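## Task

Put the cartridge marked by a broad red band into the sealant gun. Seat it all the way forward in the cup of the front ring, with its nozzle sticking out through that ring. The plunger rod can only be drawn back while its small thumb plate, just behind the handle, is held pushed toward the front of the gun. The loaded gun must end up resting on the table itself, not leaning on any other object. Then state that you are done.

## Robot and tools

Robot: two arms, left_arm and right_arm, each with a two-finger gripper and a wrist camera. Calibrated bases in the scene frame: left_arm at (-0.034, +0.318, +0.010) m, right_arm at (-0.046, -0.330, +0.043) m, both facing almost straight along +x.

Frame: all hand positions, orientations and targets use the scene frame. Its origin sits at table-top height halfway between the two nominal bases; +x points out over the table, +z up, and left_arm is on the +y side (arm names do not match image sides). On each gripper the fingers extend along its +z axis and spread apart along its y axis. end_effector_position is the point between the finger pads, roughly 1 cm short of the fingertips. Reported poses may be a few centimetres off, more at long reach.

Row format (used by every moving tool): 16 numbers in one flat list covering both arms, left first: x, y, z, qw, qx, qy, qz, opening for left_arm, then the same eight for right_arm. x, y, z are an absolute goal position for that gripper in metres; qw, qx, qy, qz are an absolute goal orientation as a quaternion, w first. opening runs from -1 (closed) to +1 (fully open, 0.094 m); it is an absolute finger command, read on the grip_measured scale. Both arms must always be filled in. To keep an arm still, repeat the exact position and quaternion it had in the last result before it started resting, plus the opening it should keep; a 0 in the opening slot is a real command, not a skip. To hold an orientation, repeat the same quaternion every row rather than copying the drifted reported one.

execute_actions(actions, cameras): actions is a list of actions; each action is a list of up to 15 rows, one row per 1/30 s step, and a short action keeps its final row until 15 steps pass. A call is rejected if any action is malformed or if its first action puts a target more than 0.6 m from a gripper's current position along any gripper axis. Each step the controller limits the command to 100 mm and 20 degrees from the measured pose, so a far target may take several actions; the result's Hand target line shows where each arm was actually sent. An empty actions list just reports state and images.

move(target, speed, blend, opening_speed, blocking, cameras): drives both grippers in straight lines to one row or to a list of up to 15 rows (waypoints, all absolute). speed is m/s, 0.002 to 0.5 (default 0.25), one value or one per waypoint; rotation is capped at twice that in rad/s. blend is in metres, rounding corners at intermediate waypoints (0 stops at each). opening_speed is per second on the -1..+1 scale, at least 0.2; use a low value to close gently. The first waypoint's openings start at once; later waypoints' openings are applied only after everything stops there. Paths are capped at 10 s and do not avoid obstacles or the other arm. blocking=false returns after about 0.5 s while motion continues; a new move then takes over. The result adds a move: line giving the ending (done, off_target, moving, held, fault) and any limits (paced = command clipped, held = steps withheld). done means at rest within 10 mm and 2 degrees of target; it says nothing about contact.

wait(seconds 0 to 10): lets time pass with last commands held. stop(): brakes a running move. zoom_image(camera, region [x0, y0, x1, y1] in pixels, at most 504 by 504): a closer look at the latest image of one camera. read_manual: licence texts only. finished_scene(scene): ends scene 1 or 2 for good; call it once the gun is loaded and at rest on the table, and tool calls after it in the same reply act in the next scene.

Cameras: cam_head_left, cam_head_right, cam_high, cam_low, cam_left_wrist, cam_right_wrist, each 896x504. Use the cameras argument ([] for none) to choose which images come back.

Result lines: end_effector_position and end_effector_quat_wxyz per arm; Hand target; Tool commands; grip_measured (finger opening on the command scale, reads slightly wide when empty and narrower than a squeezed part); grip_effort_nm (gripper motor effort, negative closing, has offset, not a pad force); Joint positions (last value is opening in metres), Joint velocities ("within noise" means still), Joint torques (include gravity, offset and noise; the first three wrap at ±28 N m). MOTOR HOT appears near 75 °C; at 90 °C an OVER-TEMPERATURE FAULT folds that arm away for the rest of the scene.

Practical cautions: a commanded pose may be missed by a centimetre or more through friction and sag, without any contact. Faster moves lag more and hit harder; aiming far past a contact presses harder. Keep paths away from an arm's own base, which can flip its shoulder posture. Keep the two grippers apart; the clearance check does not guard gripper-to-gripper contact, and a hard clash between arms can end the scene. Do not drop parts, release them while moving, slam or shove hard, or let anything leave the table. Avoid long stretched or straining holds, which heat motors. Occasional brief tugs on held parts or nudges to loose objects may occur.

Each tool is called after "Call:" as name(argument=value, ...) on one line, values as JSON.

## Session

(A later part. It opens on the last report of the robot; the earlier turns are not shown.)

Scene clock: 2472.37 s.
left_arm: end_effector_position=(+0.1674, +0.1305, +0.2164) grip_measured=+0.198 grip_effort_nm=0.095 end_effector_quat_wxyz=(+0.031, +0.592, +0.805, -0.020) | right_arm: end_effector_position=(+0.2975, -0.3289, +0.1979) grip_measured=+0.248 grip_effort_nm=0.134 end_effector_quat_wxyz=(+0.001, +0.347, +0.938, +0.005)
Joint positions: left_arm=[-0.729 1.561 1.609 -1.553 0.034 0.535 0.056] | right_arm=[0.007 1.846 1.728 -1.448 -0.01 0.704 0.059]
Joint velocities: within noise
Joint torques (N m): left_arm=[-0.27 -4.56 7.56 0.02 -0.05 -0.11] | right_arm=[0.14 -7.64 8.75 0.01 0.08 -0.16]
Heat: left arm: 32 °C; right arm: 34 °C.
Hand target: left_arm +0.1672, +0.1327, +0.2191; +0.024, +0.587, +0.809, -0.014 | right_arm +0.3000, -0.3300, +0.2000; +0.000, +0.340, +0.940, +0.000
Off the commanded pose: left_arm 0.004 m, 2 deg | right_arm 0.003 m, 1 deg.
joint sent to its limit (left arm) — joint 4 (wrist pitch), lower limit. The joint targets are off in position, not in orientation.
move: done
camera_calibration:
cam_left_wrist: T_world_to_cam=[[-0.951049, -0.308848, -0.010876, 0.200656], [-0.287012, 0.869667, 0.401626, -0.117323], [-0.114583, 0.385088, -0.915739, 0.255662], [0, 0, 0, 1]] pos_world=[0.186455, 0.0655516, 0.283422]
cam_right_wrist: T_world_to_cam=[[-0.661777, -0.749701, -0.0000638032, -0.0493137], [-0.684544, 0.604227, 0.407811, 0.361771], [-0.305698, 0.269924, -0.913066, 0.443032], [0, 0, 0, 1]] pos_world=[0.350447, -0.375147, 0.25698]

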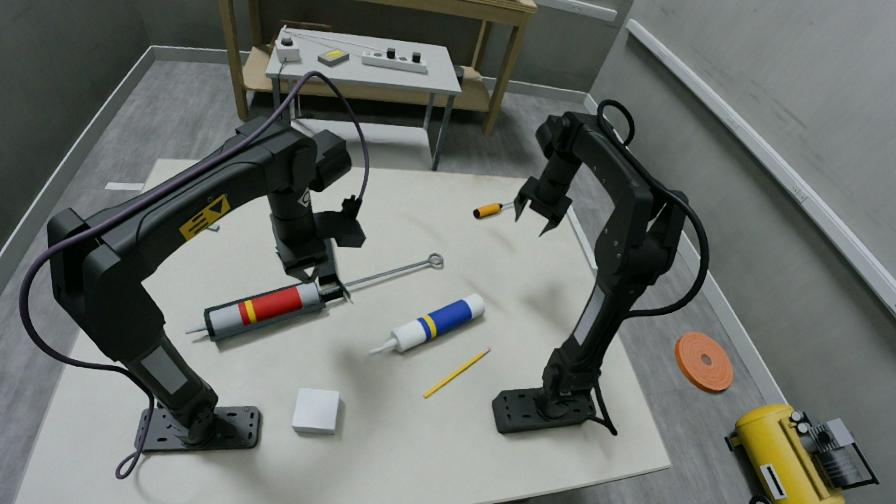

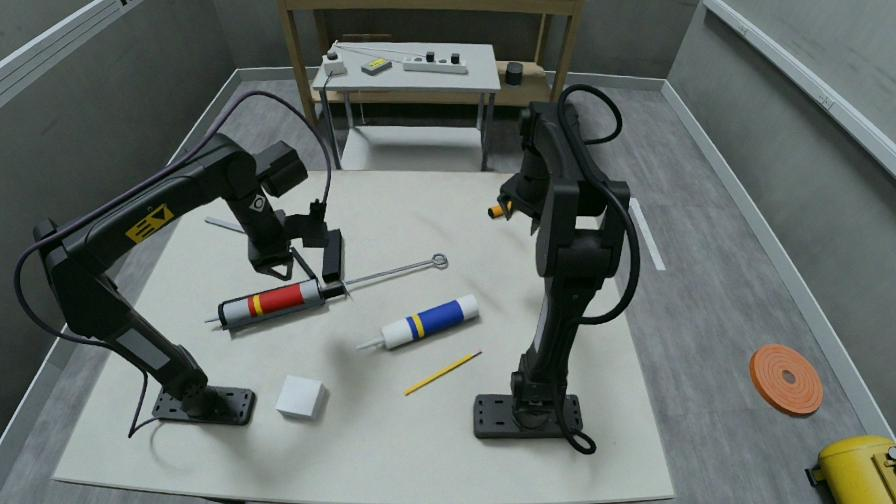

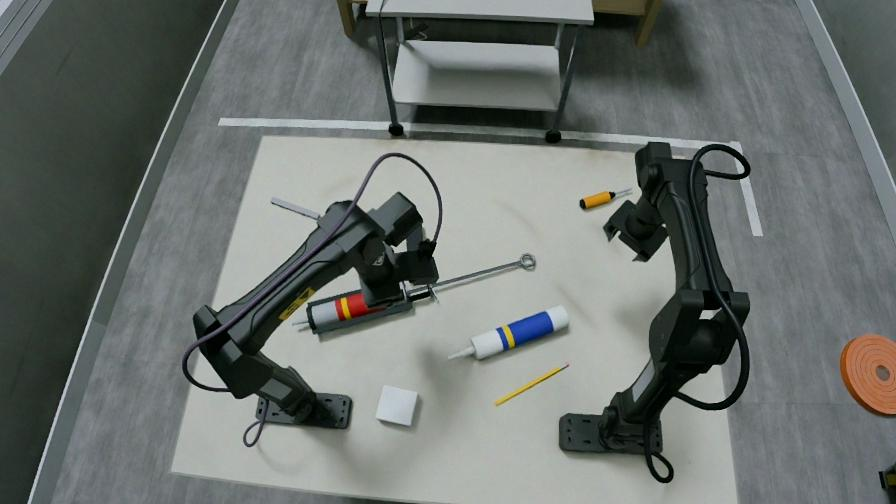

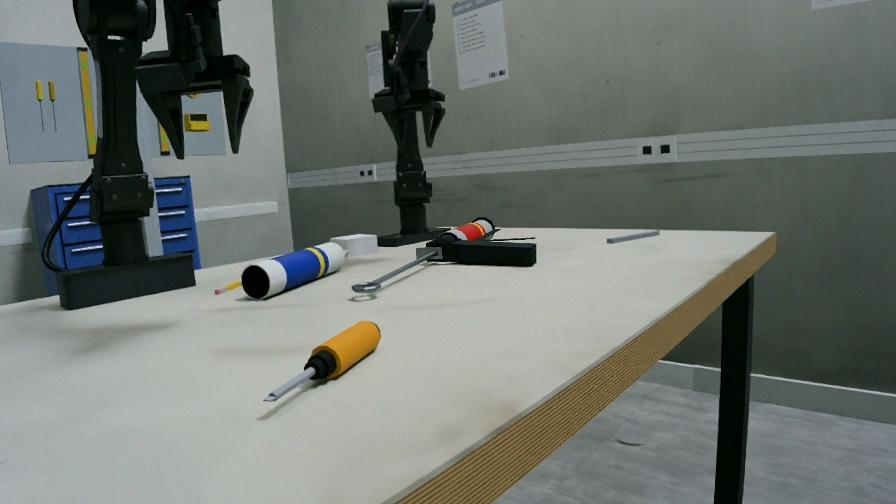

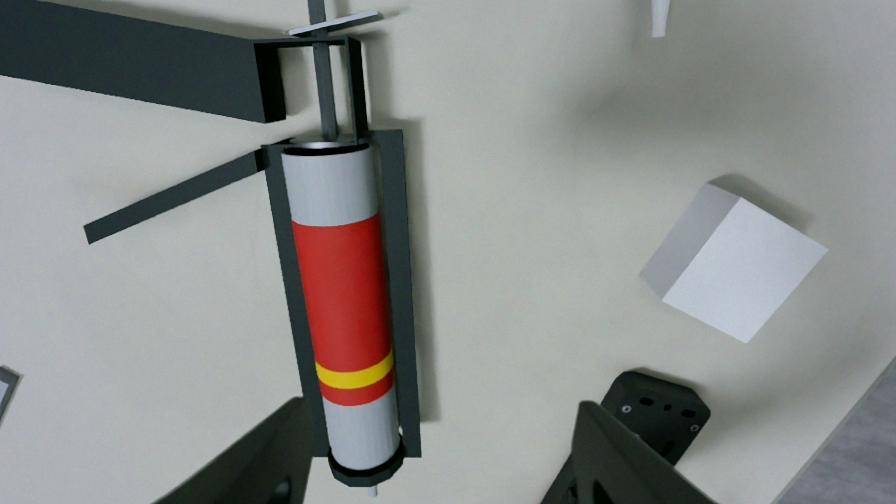

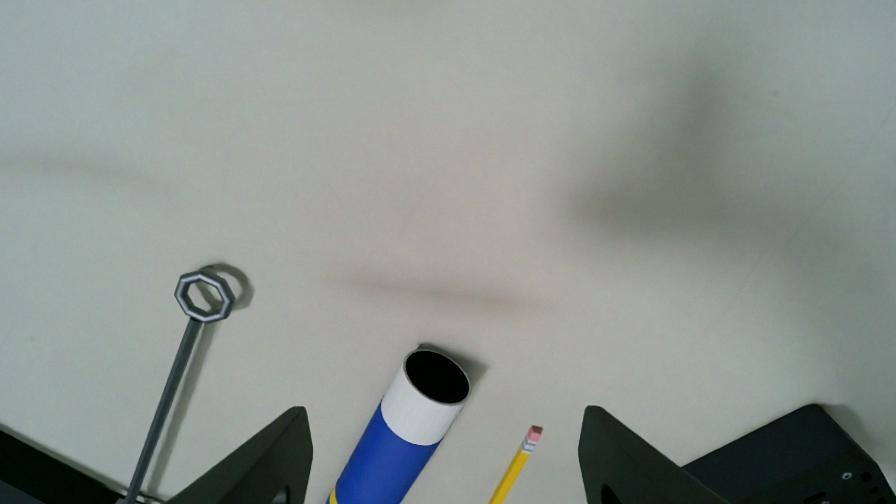

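Call:
move(target=[[0.1672,0.1327,0.2191,0.02,0.585,0.810,-0.02,0.2,0.335,-0.14,0.20,0,0.5842,0.8116,0,0.2],[0.1672,0.1327,0.2191,0.02,0.585,0.810,-0.02,0.2,0.337,-0.136,0.10,0,0.5842,0.8116,0,0.2]], speed=0.15, blend=0.03)

Call:
zoom_image(camera="cam_low", region=[320, 180, 520, 320])

Scene clock: 2560.67 s.
left_arm: end_effector_position=(+0.1672, +0.1307, +0.2164) grip_measured=+0.198 grip_effort_nm=0.095 end_effector_quat_wxyz=(+0.030, +0.591, +0.806, -0.020) | right_arm: end_effector_position=(+0.3373, -0.1354, +0.1065) grip_measured=+0.202 grip_effort_nm=-0.085 end_effector_quat_wxyz=(-0.002, +0.575, +0.818, +0.005)
Joint positions: left_arm=[-0.729 1.561 1.609 -1.555 0.034 0.533 0.056] | right_arm=[0.476 2.204 1.886 -1.246 -0.008 1.689 0.056]
Joint velocities: within noise
Joint torques (N m): left_arm=[0.65 -4.51 7.36 0.03 0.03 -0.1] | right_arm=[0.73 -11.34 5.31 0.32 0.12 0.14]
Heat: left arm: 31 °C; right arm: 35 °C.
Hand target: left_arm +0.1669, +0.1329, +0.2190; +0.023, +0.585, +0.811, -0.020 | right_arm +0.3357, -0.1351, +0.0992; +0.002, +0.578, +0.816, -0.004
Off the commanded pose: left_arm 0.003 m, 1 deg | right_arm 0.007 m, 1 deg.
joint sent to its limit (left arm) — joint 4 (wrist pitch), lower limit. The joint targets still meet the commanded pose.
move: done
camera_calibration:
cam_left_wrist: T_world_to_cam=[[-0.950589, -0.310292, -0.00999514, 0.200386], [-0.287841, 0.868831, 0.402841, -0.11763], [-0.116314, 0.385813, -0.915215, 0.25559], [0, 0, 0, 1]] pos_world=[0.186354, 0.0657689, 0.283309]
cam_right_wrist: T_world_to_cam=[[-0.945305, -0.326169, 0.00355362, 0.2747], [-0.295567, 0.861121, 0.413655, 0.212352], [-0.137982, 0.38998, -0.910427, 0.278946], [0, 0, 0, 1]] pos_world=[0.360929, -0.202046, 0.165143]

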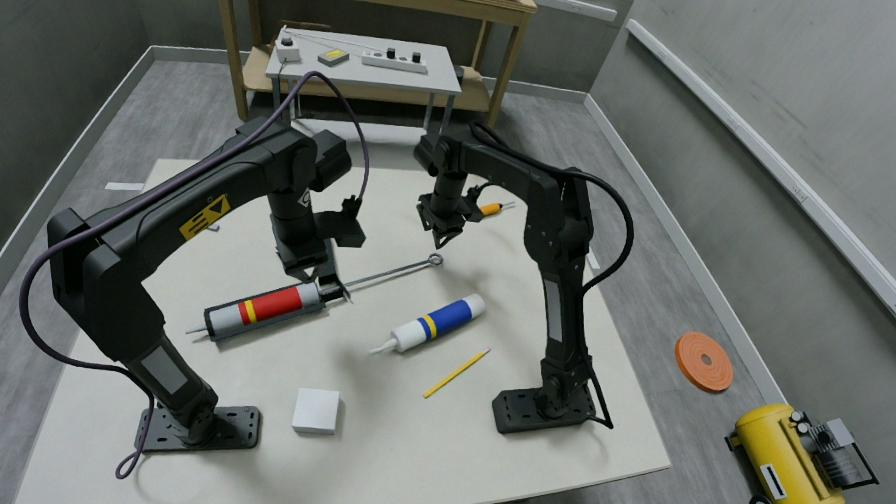

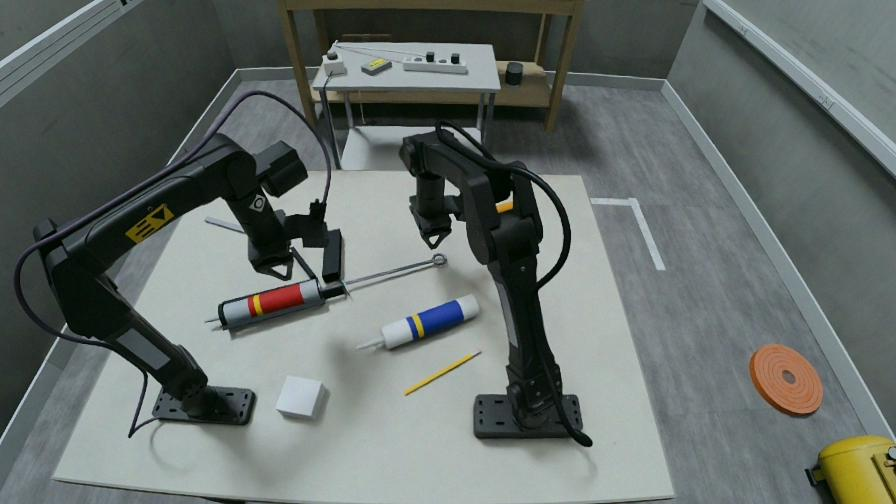

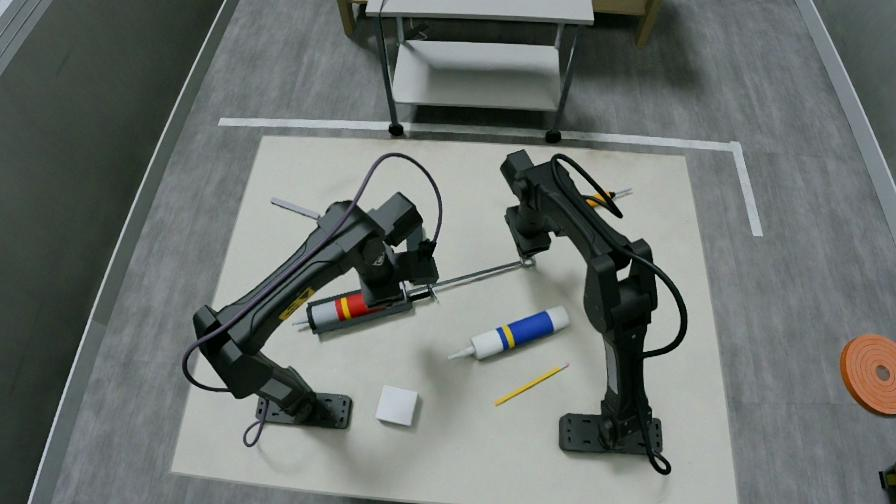

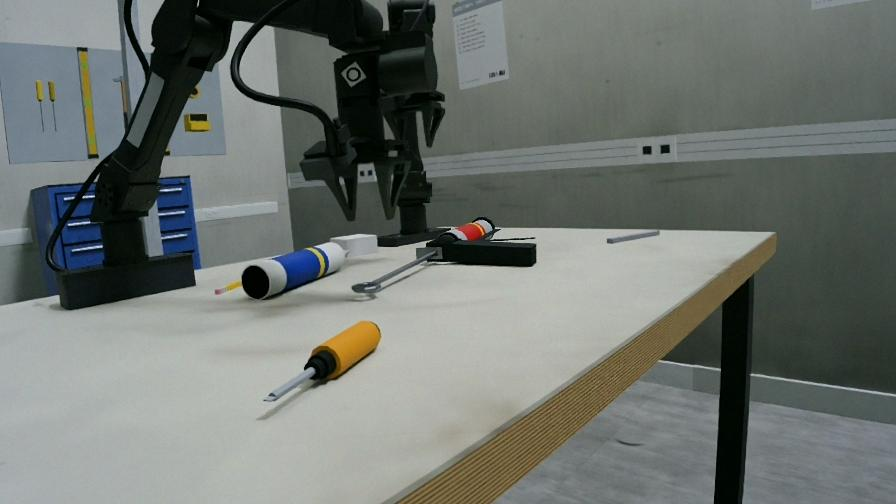

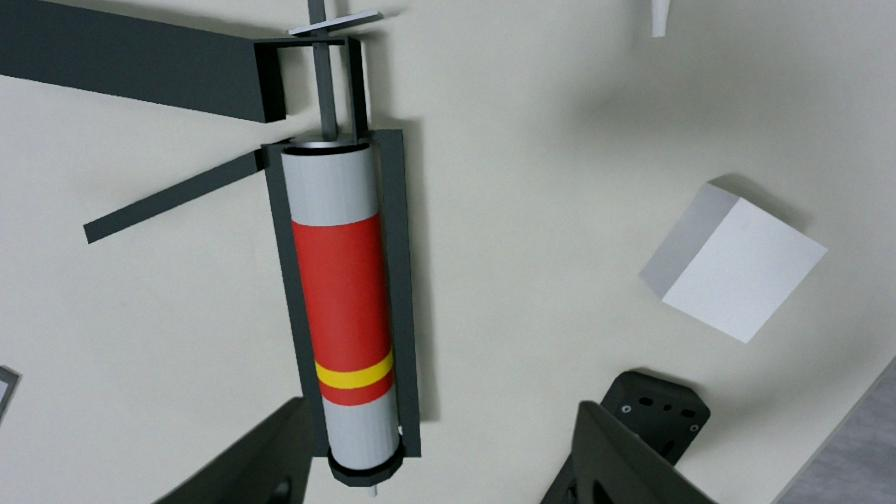

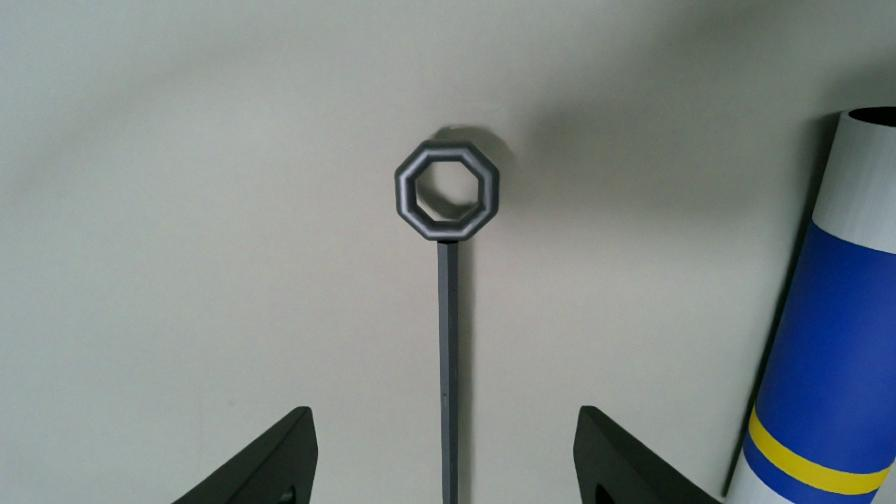

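Scaled by 2.520 from the camera's 896x504 image, which has a finer 1280x720 frame.

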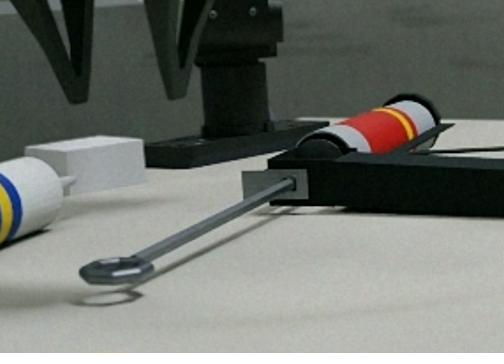

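Call:
move(target=[0.1672,0.1327,0.2191,0.02,0.585,0.810,-0.02,0.2,0.337,-0.136,0.035,0,0.5842,0.8116,0,0.0], speed=0.08, cameras=["cam_high","cam_low","cam_right_wrist"])

Call:
zoom_image(camera="cam_low", region=[320, 180, 520, 320])

Scene clock: 2574.43 s.
left_arm: end_effector_position=(+0.1672, +0.1307, +0.2164) grip_measured=+0.198 grip_effort_nm=0.095 end_effector_quat_wxyz=(+0.030, +0.591, +0.806, -0.020) | right_arm: end_effector_position=(+0.3386, -0.1348, +0.0443) grip_measured=+0.002 grip_effort_nm=-0.085 end_effector_quat_wxyz=(+0.000, +0.579, +0.815, +0.009)
Joint positions: left_arm=[-0.729 1.561 1.609 -1.555 0.034 0.533 0.056] | right_arm=[0.476 2.251 1.713 -1.017 -0.008 1.699 0.047]
Joint velocities: within noise
Joint torques (N m): left_arm=[0.55 -4.42 7.65 0.01 0.06 -0.05] | right_arm=[0.2 -11.15 5.19 0.34 0.06 0.13]
Heat: left arm: 31 °C; right arm: 37 °C.
Hand target: left_arm +0.1672, +0.1327, +0.2190; +0.023, +0.585, +0.810, -0.020 | right_arm +0.3362, -0.1364, +0.0351; +0.000, +0.585, +0.811, +0.000
Off the commanded pose: left_arm 0.003 m, 1 deg | right_arm 0.009 m, 1 deg.
joint sent to its limit (left arm) — joint 4 (wrist pitch), lower limit. The joint targets still meet the commanded pose.
move: done
camera_calibration:
cam_right_wrist: T_world_to_cam=[[-0.948751, -0.316, -0.00394163, 0.279257], [-0.289098, 0.862809, 0.414709, 0.235923], [-0.127647, 0.394595, -0.909946, 0.219277], [0, 0, 0, 1]] pos_world=[0.36114, -0.201837, 0.102792]
Images, in order (width x height): cam_high 896x504, cam_low 896x504, cam_right_wrist 896x504.

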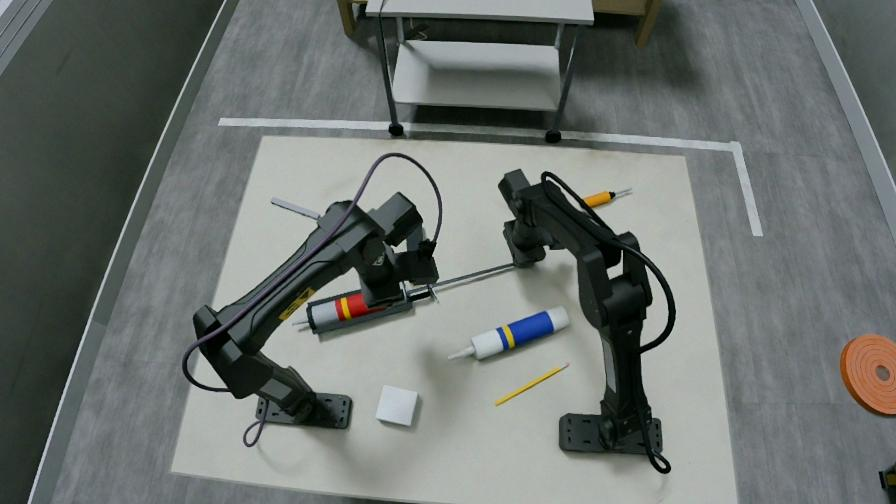

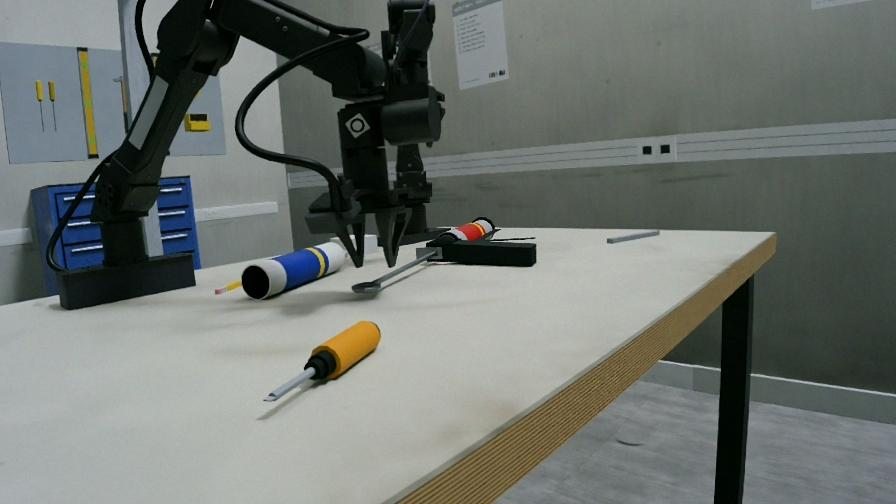

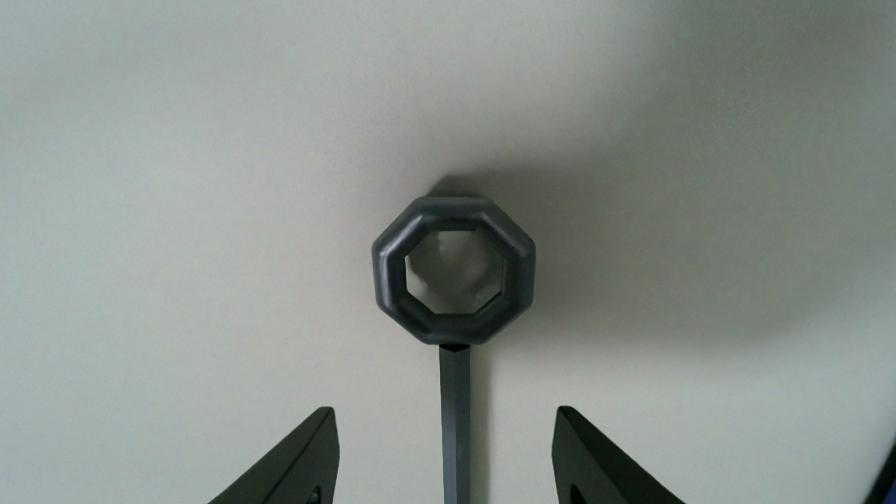

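Scaled by 2.520 from the camera's 896x504 image, which has a finer 1280x720 frame.

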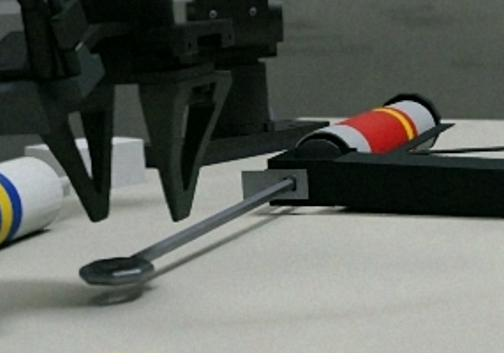

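Call:
move(target=[0.1672,0.1327,0.2191,0.02,0.585,0.810,-0.02,0.2,0.3365,-0.1365,0.012,0,0.5842,0.8116,0,0.0], speed=0.05, cameras=["cam_high","cam_low","cam_right_wrist"])

Call:
zoom_image(camera="cam_low", region=[320, 180, 520, 320])

Scene clock: 2590.03 s.
left_arm: end_effector_position=(+0.1672, +0.1307, +0.2164) grip_measured=+0.198 grip_effort_nm=0.100 end_effector_quat_wxyz=(+0.030, +0.591, +0.806, -0.020) | right_arm: end_effector_position=(+0.3393, -0.1344, +0.0222) grip_measured=+0.002 grip_effort_nm=-0.090 end_effector_quat_wxyz=(+0.001, +0.579, +0.815, +0.010)
Joint positions: left_arm=[-0.729 1.561 1.609 -1.555 0.034 0.533 0.056] | right_arm=[0.476 2.28 1.67 -0.942 -0.008 1.699 0.047]
Joint velocities: within noise
Joint torques (N m): left_arm=[0.43 -4.38 7.57 0.01 -0.01 -0.08] | right_arm=[0.14 -11.11 5.03 0.34 0.06 0.11]
Heat: left arm: 31 °C; right arm: 36 °C.
Hand target: left_arm +0.1672, +0.1327, +0.2190; +0.023, +0.585, +0.810, -0.020 | right_arm +0.3361, -0.1367, +0.0123; +0.000, +0.584, +0.812, +0.000
Off the commanded pose: left_arm 0.003 m, 1 deg | right_arm 0.011 m, 1 deg.
joint sent to its limit (left arm) — joint 4 (wrist pitch), lower limit. The joint targets still meet the commanded pose.
move: off_target (right_arm)
camera_calibration:
cam_right_wrist: T_world_to_cam=[[-0.948736, -0.315993, -0.00697868, 0.279936], [-0.290237, 0.86224, 0.415097, 0.245296], [-0.12515, 0.395843, -0.90975, 0.198447], [0, 0, 0, 1]] pos_world=[0.361615, -0.2016, 0.0806696]
Images, in order (width x height): cam_high 896x504, cam_low 896x504, cam_right_wrist 896x504.

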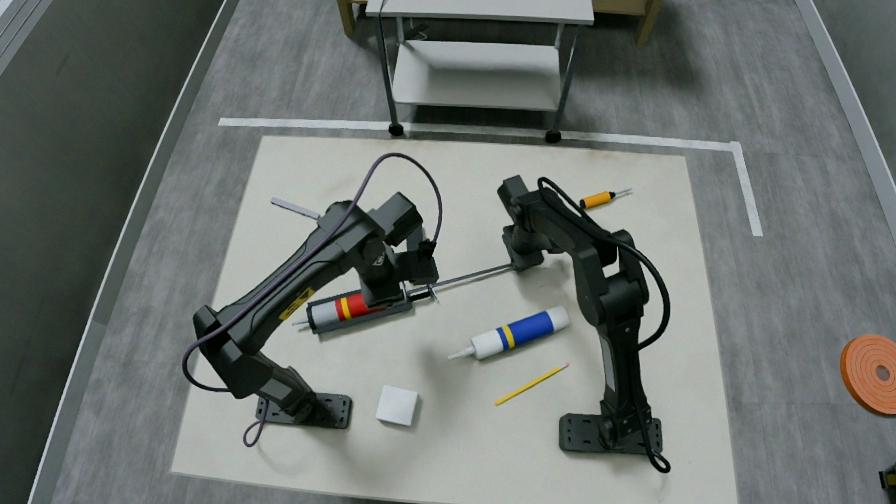

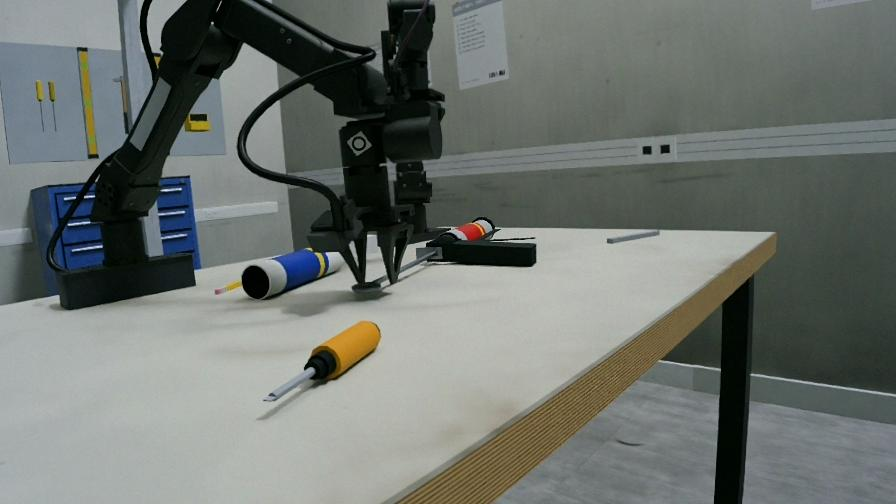

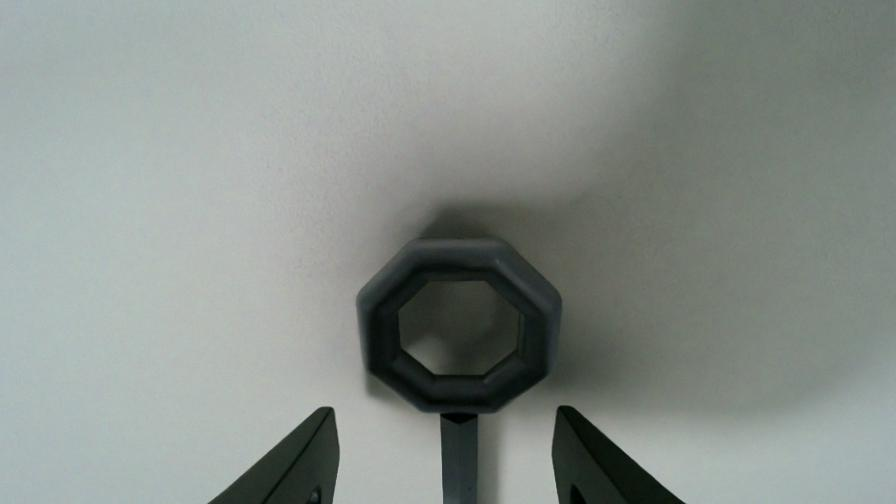

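Scaled by 2.520 from the camera's 896x504 image, which has a finer 1280x720 frame.

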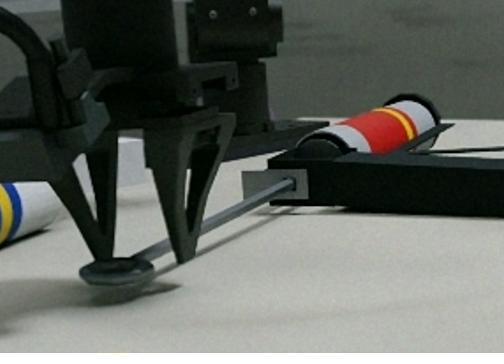

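Call:
move(target=[[0.1672,0.1327,0.2191,0.02,0.585,0.810,-0.02,0.2,0.3362,-0.1366,0.005,0,0.5842,0.8116,0,0.0],[0.1672,0.1327,0.2191,0.02,0.585,0.810,-0.02,0.2,0.3375,-0.1360,0.005,0,0.5842,0.8116,0,-0.95]], speed=0.05, opening_speed=0.6, cameras=["cam_high","cam_low","cam_right_wrist","cam_left_wrist"])

Call:
zoom_image(camera="cam_low", region=[320, 180, 520, 320])

Scene clock: 2608.40 s.
left_arm: end_effector_position=(+0.1672, +0.1307, +0.2164) grip_measured=+0.198 grip_effort_nm=0.095 end_effector_quat_wxyz=(+0.030, +0.591, +0.806, -0.020) | right_arm: end_effector_position=(+0.3379, -0.1310, +0.0148) grip_measured=-0.848 grip_effort_nm=-1.009 end_effector_quat_wxyz=(-0.004, +0.577, +0.816, +0.012)
Joint positions: left_arm=[-0.729 1.561 1.609 -1.555 0.034 0.533 0.056] | right_arm=[0.481 2.294 1.662 -0.922 -0.017 1.699 0.007]
Joint velocities: within noise
Joint torques (N m): left_arm=[0.43 -4.48 7.58 0 0.04 -0.07] | right_arm=[-0.05 -10.99 5.52 0.31 0.13 0.12]
Heat: left arm: 30 °C; right arm: 38 °C.
Hand target: left_arm +0.1672, +0.1327, +0.2190; +0.023, +0.585, +0.810, -0.020 | right_arm +0.3369, -0.1350, +0.0054; +0.000, +0.583, +0.812, +0.000
Off the commanded pose: left_arm 0.003 m, 1 deg | right_arm 0.011 m, 2 deg.
joint sent to its limit (left arm) — joint 4 (wrist pitch), lower limit. The joint targets still meet the commanded pose.
move: off_target (right_arm)
camera_calibration:
cam_left_wrist: T_world_to_cam=[[-0.950589, -0.310292, -0.00999514, 0.200386], [-0.287841, 0.868831, 0.402841, -0.11763], [-0.116314, 0.385813, -0.915215, 0.25559], [0, 0, 0, 1]] pos_world=[0.186354, 0.0657689, 0.283309]
cam_right_wrist: T_world_to_cam=[[-0.94725, -0.32047, -0.0041585, 0.278566], [-0.29203, 0.857694, 0.423178, 0.244951], [-0.132049, 0.402069, -0.906037, 0.193291], [0, 0, 0, 1]] pos_world=[0.360929, -0.198538, 0.0726295]
Images, in order (width x height): cam_high 896x504, cam_low 896x504, cam_left_wrist 896x504, cam_right_wrist 896x504.

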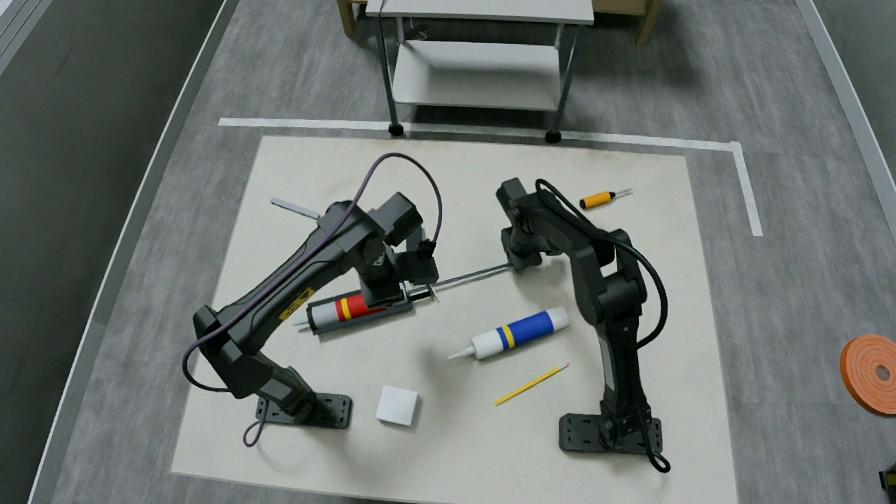

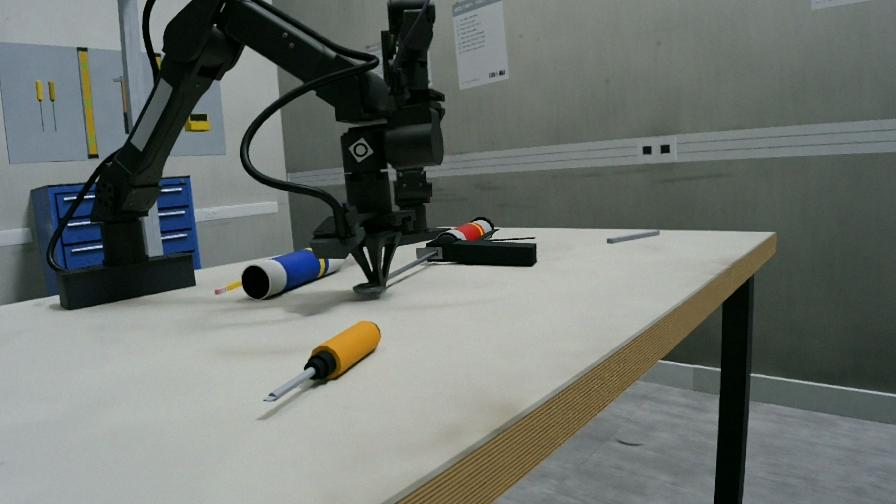

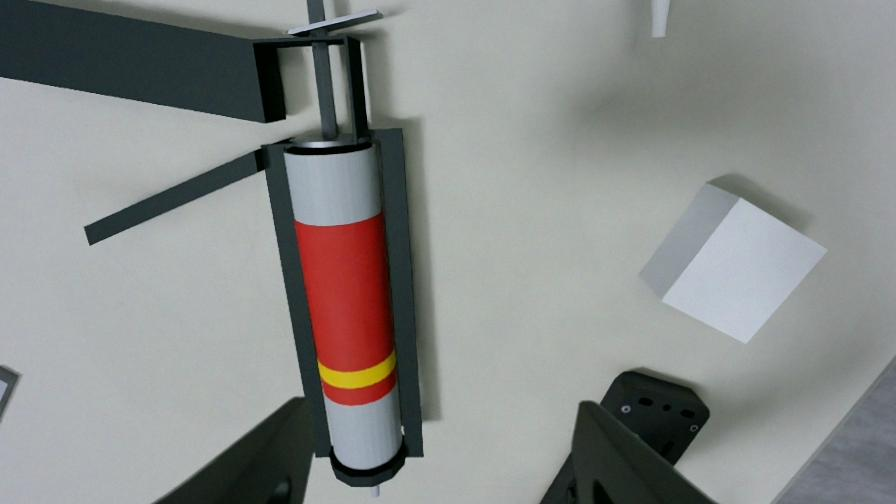

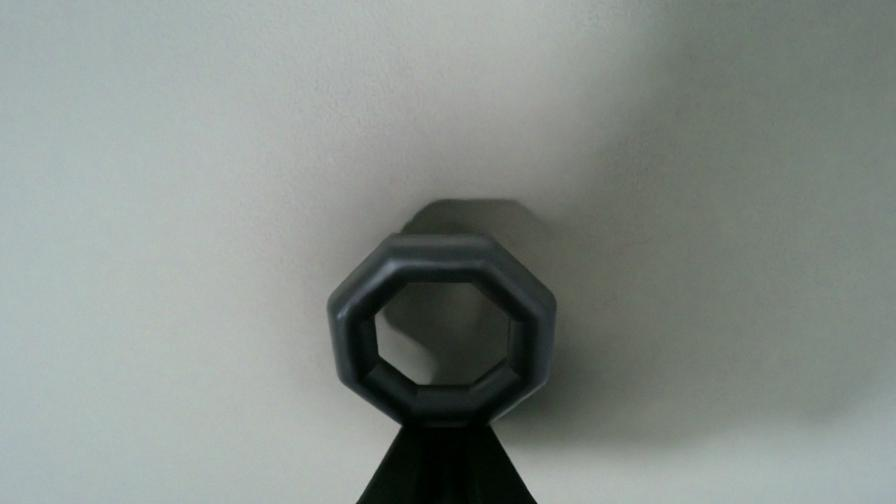

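Scaled by 2.520 from the camera's 896x504 image, which has a finer 1280x720 frame.

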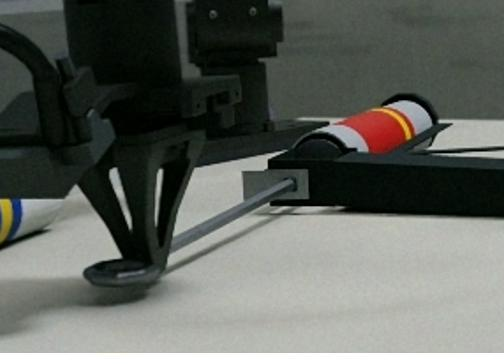

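Call:
move(target=[[0.2000,0.2050,0.14,0.0,0.585,0.811,0.0,0.25,0.3375,-0.1360,0.005,0,0.5842,0.8116,0,-0.95],[0.2010,0.2190,0.07,0.0,0.585,0.811,0.0,0.25,0.3375,-0.1360,0.005,0,0.5842,0.8116,0,-0.95]], speed=0.12, blend=0.02, cameras=["cam_high","cam_low","cam_left_wrist"])

Scene clock: 2622.73 s.
left_arm: end_effector_position=(+0.1935, +0.2201, +0.0684) grip_measured=+0.248 grip_effort_nm=0.110 end_effector_quat_wxyz=(-0.018, +0.576, +0.817, -0.010) | right_arm: end_effector_position=(+0.3379, -0.1310, +0.0148) grip_measured=-0.848 grip_effort_nm=-1.009 end_effector_quat_wxyz=(-0.004, +0.577, +0.817, +0.012)
Joint positions: left_arm=[-0.401 1.561 1.016 -1.066 0.011 0.826 0.059] | right_arm=[0.481 2.294 1.662 -0.922 -0.017 1.698 0.007]
Joint velocities: within noise
Joint torques (N m): left_arm=[0.5 -6.31 4.97 0.34 -0.07 0.17] | right_arm=[-0.23 -10.95 5.52 0.31 0.14 0.12]
Heat: left arm: 31 °C; right arm: 37 °C.
Hand target: left_arm +0.1996, +0.2204, +0.0704; -0.001, +0.580, +0.815, -0.003 | right_arm +0.3372, -0.1361, +0.0053; +0.000, +0.584, +0.812, +0.000
Off the commanded pose: left_arm 0.008 m, 3 deg | right_arm 0.011 m, 2 deg.
move: off_target (left_arm, right_arm)
camera_calibration:
cam_left_wrist: T_world_to_cam=[[-0.938383, -0.344342, 0.0294399, 0.254059], [-0.287799, 0.825765, 0.48506, -0.12424], [-0.191337, 0.446699, -0.873985, 0.087089], [0, 0, 0, 1]] pos_world=[0.219312, 0.151173, 0.128899]
Images, in order (width x height): cam_high 896x504, cam_low 896x504, cam_left_wrist 896x504.

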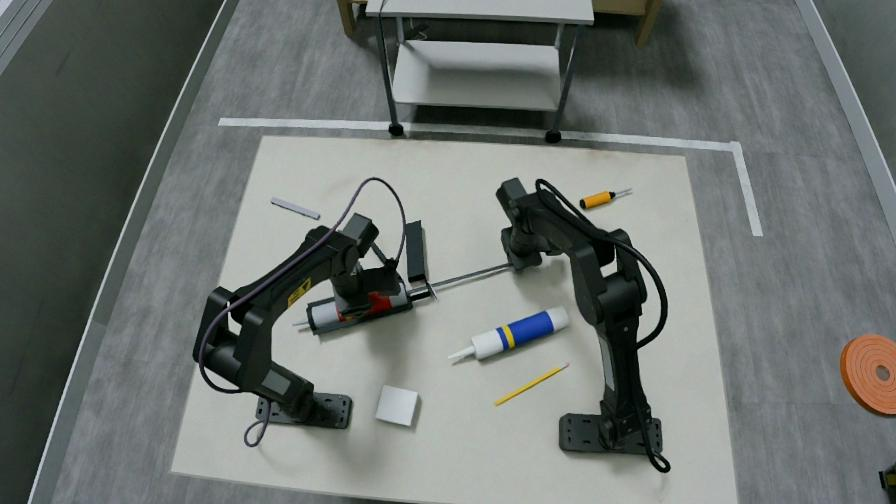

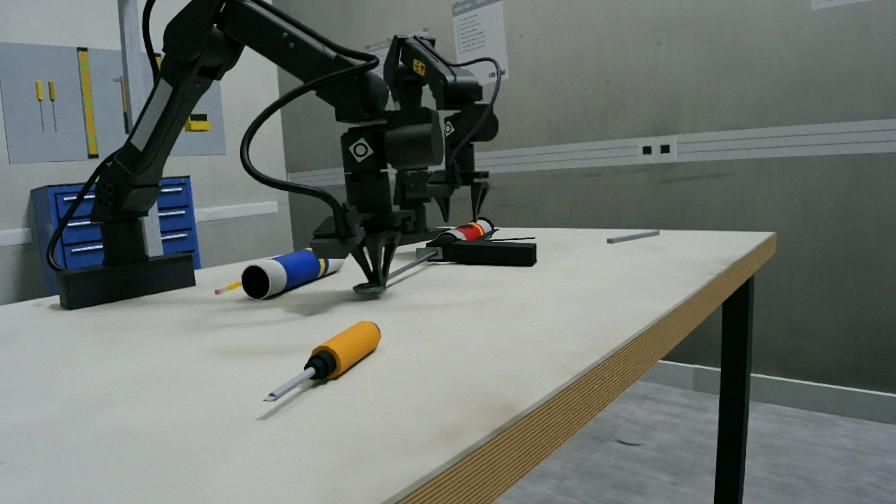

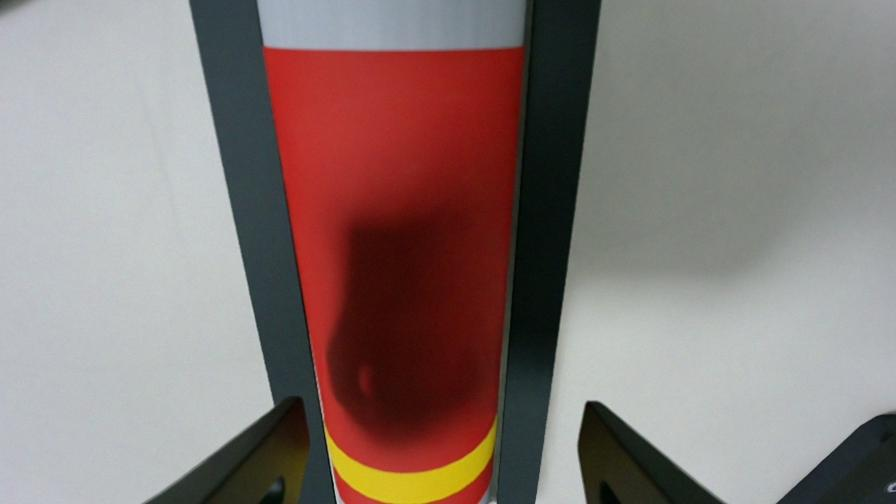

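Call:
move(target=[[0.2075,0.2200,0.0550,0.0,0.585,0.811,0.0,0.25,0.3375,-0.1360,0.005,0,0.5842,0.8116,0,-0.95]], speed=0.05, cameras=["cam_high","cam_left_wrist"])

Scene clock: 2640.87 s.
left_arm: end_effector_position=(+0.2017, +0.2168, +0.0598) grip_measured=+0.248 grip_effort_nm=0.110 end_effector_quat_wxyz=(-0.004, +0.584, +0.812, -0.006) | right_arm: end_effector_position=(+0.3379, -0.1310, +0.0148) grip_measured=-0.849 grip_effort_nm=-1.013 end_effector_quat_wxyz=(-0.004, +0.577, +0.817, +0.012)
Joint positions: left_arm=[-0.401 1.576 0.996 -1 0.01 0.845 0.059] | right_arm=[0.481 2.294 1.662 -0.922 -0.017 1.698 0.007]
Joint velocities: within noise
Joint torques (N m): left_arm=[0.62 -4.42 5.07 0.4 -0.08 0.16] | right_arm=[-0.24 -10.97 5.52 0.31 0.14 0.13]
Heat: left arm: 31 °C; right arm: 37 °C.
Hand target: left_arm +0.2067, +0.2185, +0.0553; +0.000, +0.587, +0.809, +0.000 | right_arm +0.3372, -0.1361, +0.0053; +0.000, +0.584, +0.812, +0.000
Off the commanded pose: left_arm 0.008 m, 1 deg | right_arm 0.011 m, 2 deg.
move: off_target (right_arm)
camera_calibration:
cam_left_wrist: T_world_to_cam=[[-0.945082, -0.326778, 0.00602683, 0.259888], [-0.286201, 0.836351, 0.467553, -0.116593], [-0.157826, 0.440151, -0.883945, 0.0778199], [0, 0, 0, 1]] pos_world=[0.224529, 0.148186, 0.121736]
Images, in order (width x height): cam_high 896x504, cam_left_wrist 896x504.

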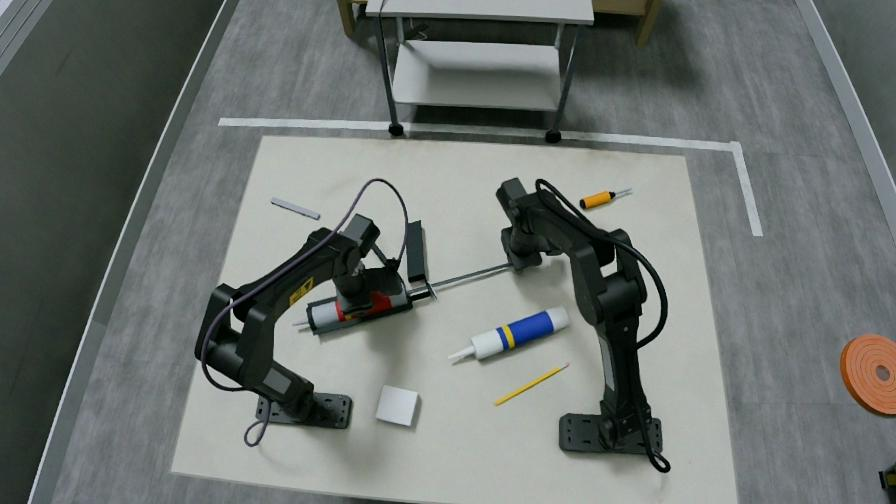

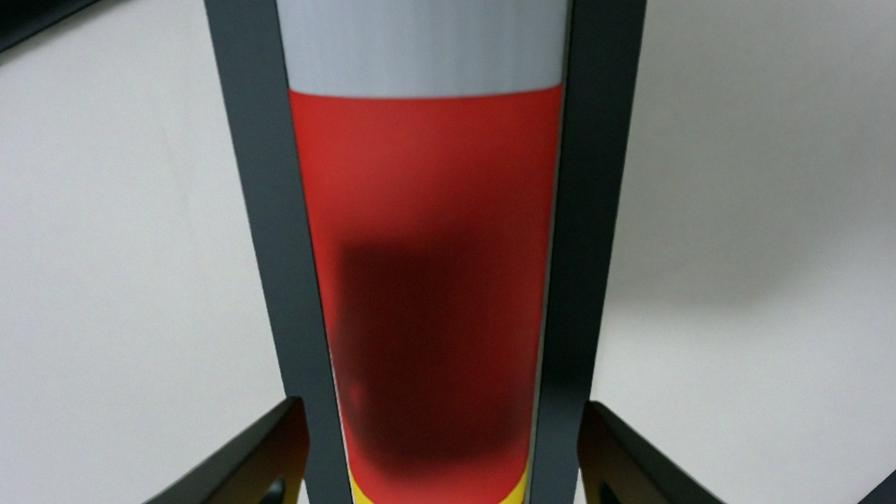

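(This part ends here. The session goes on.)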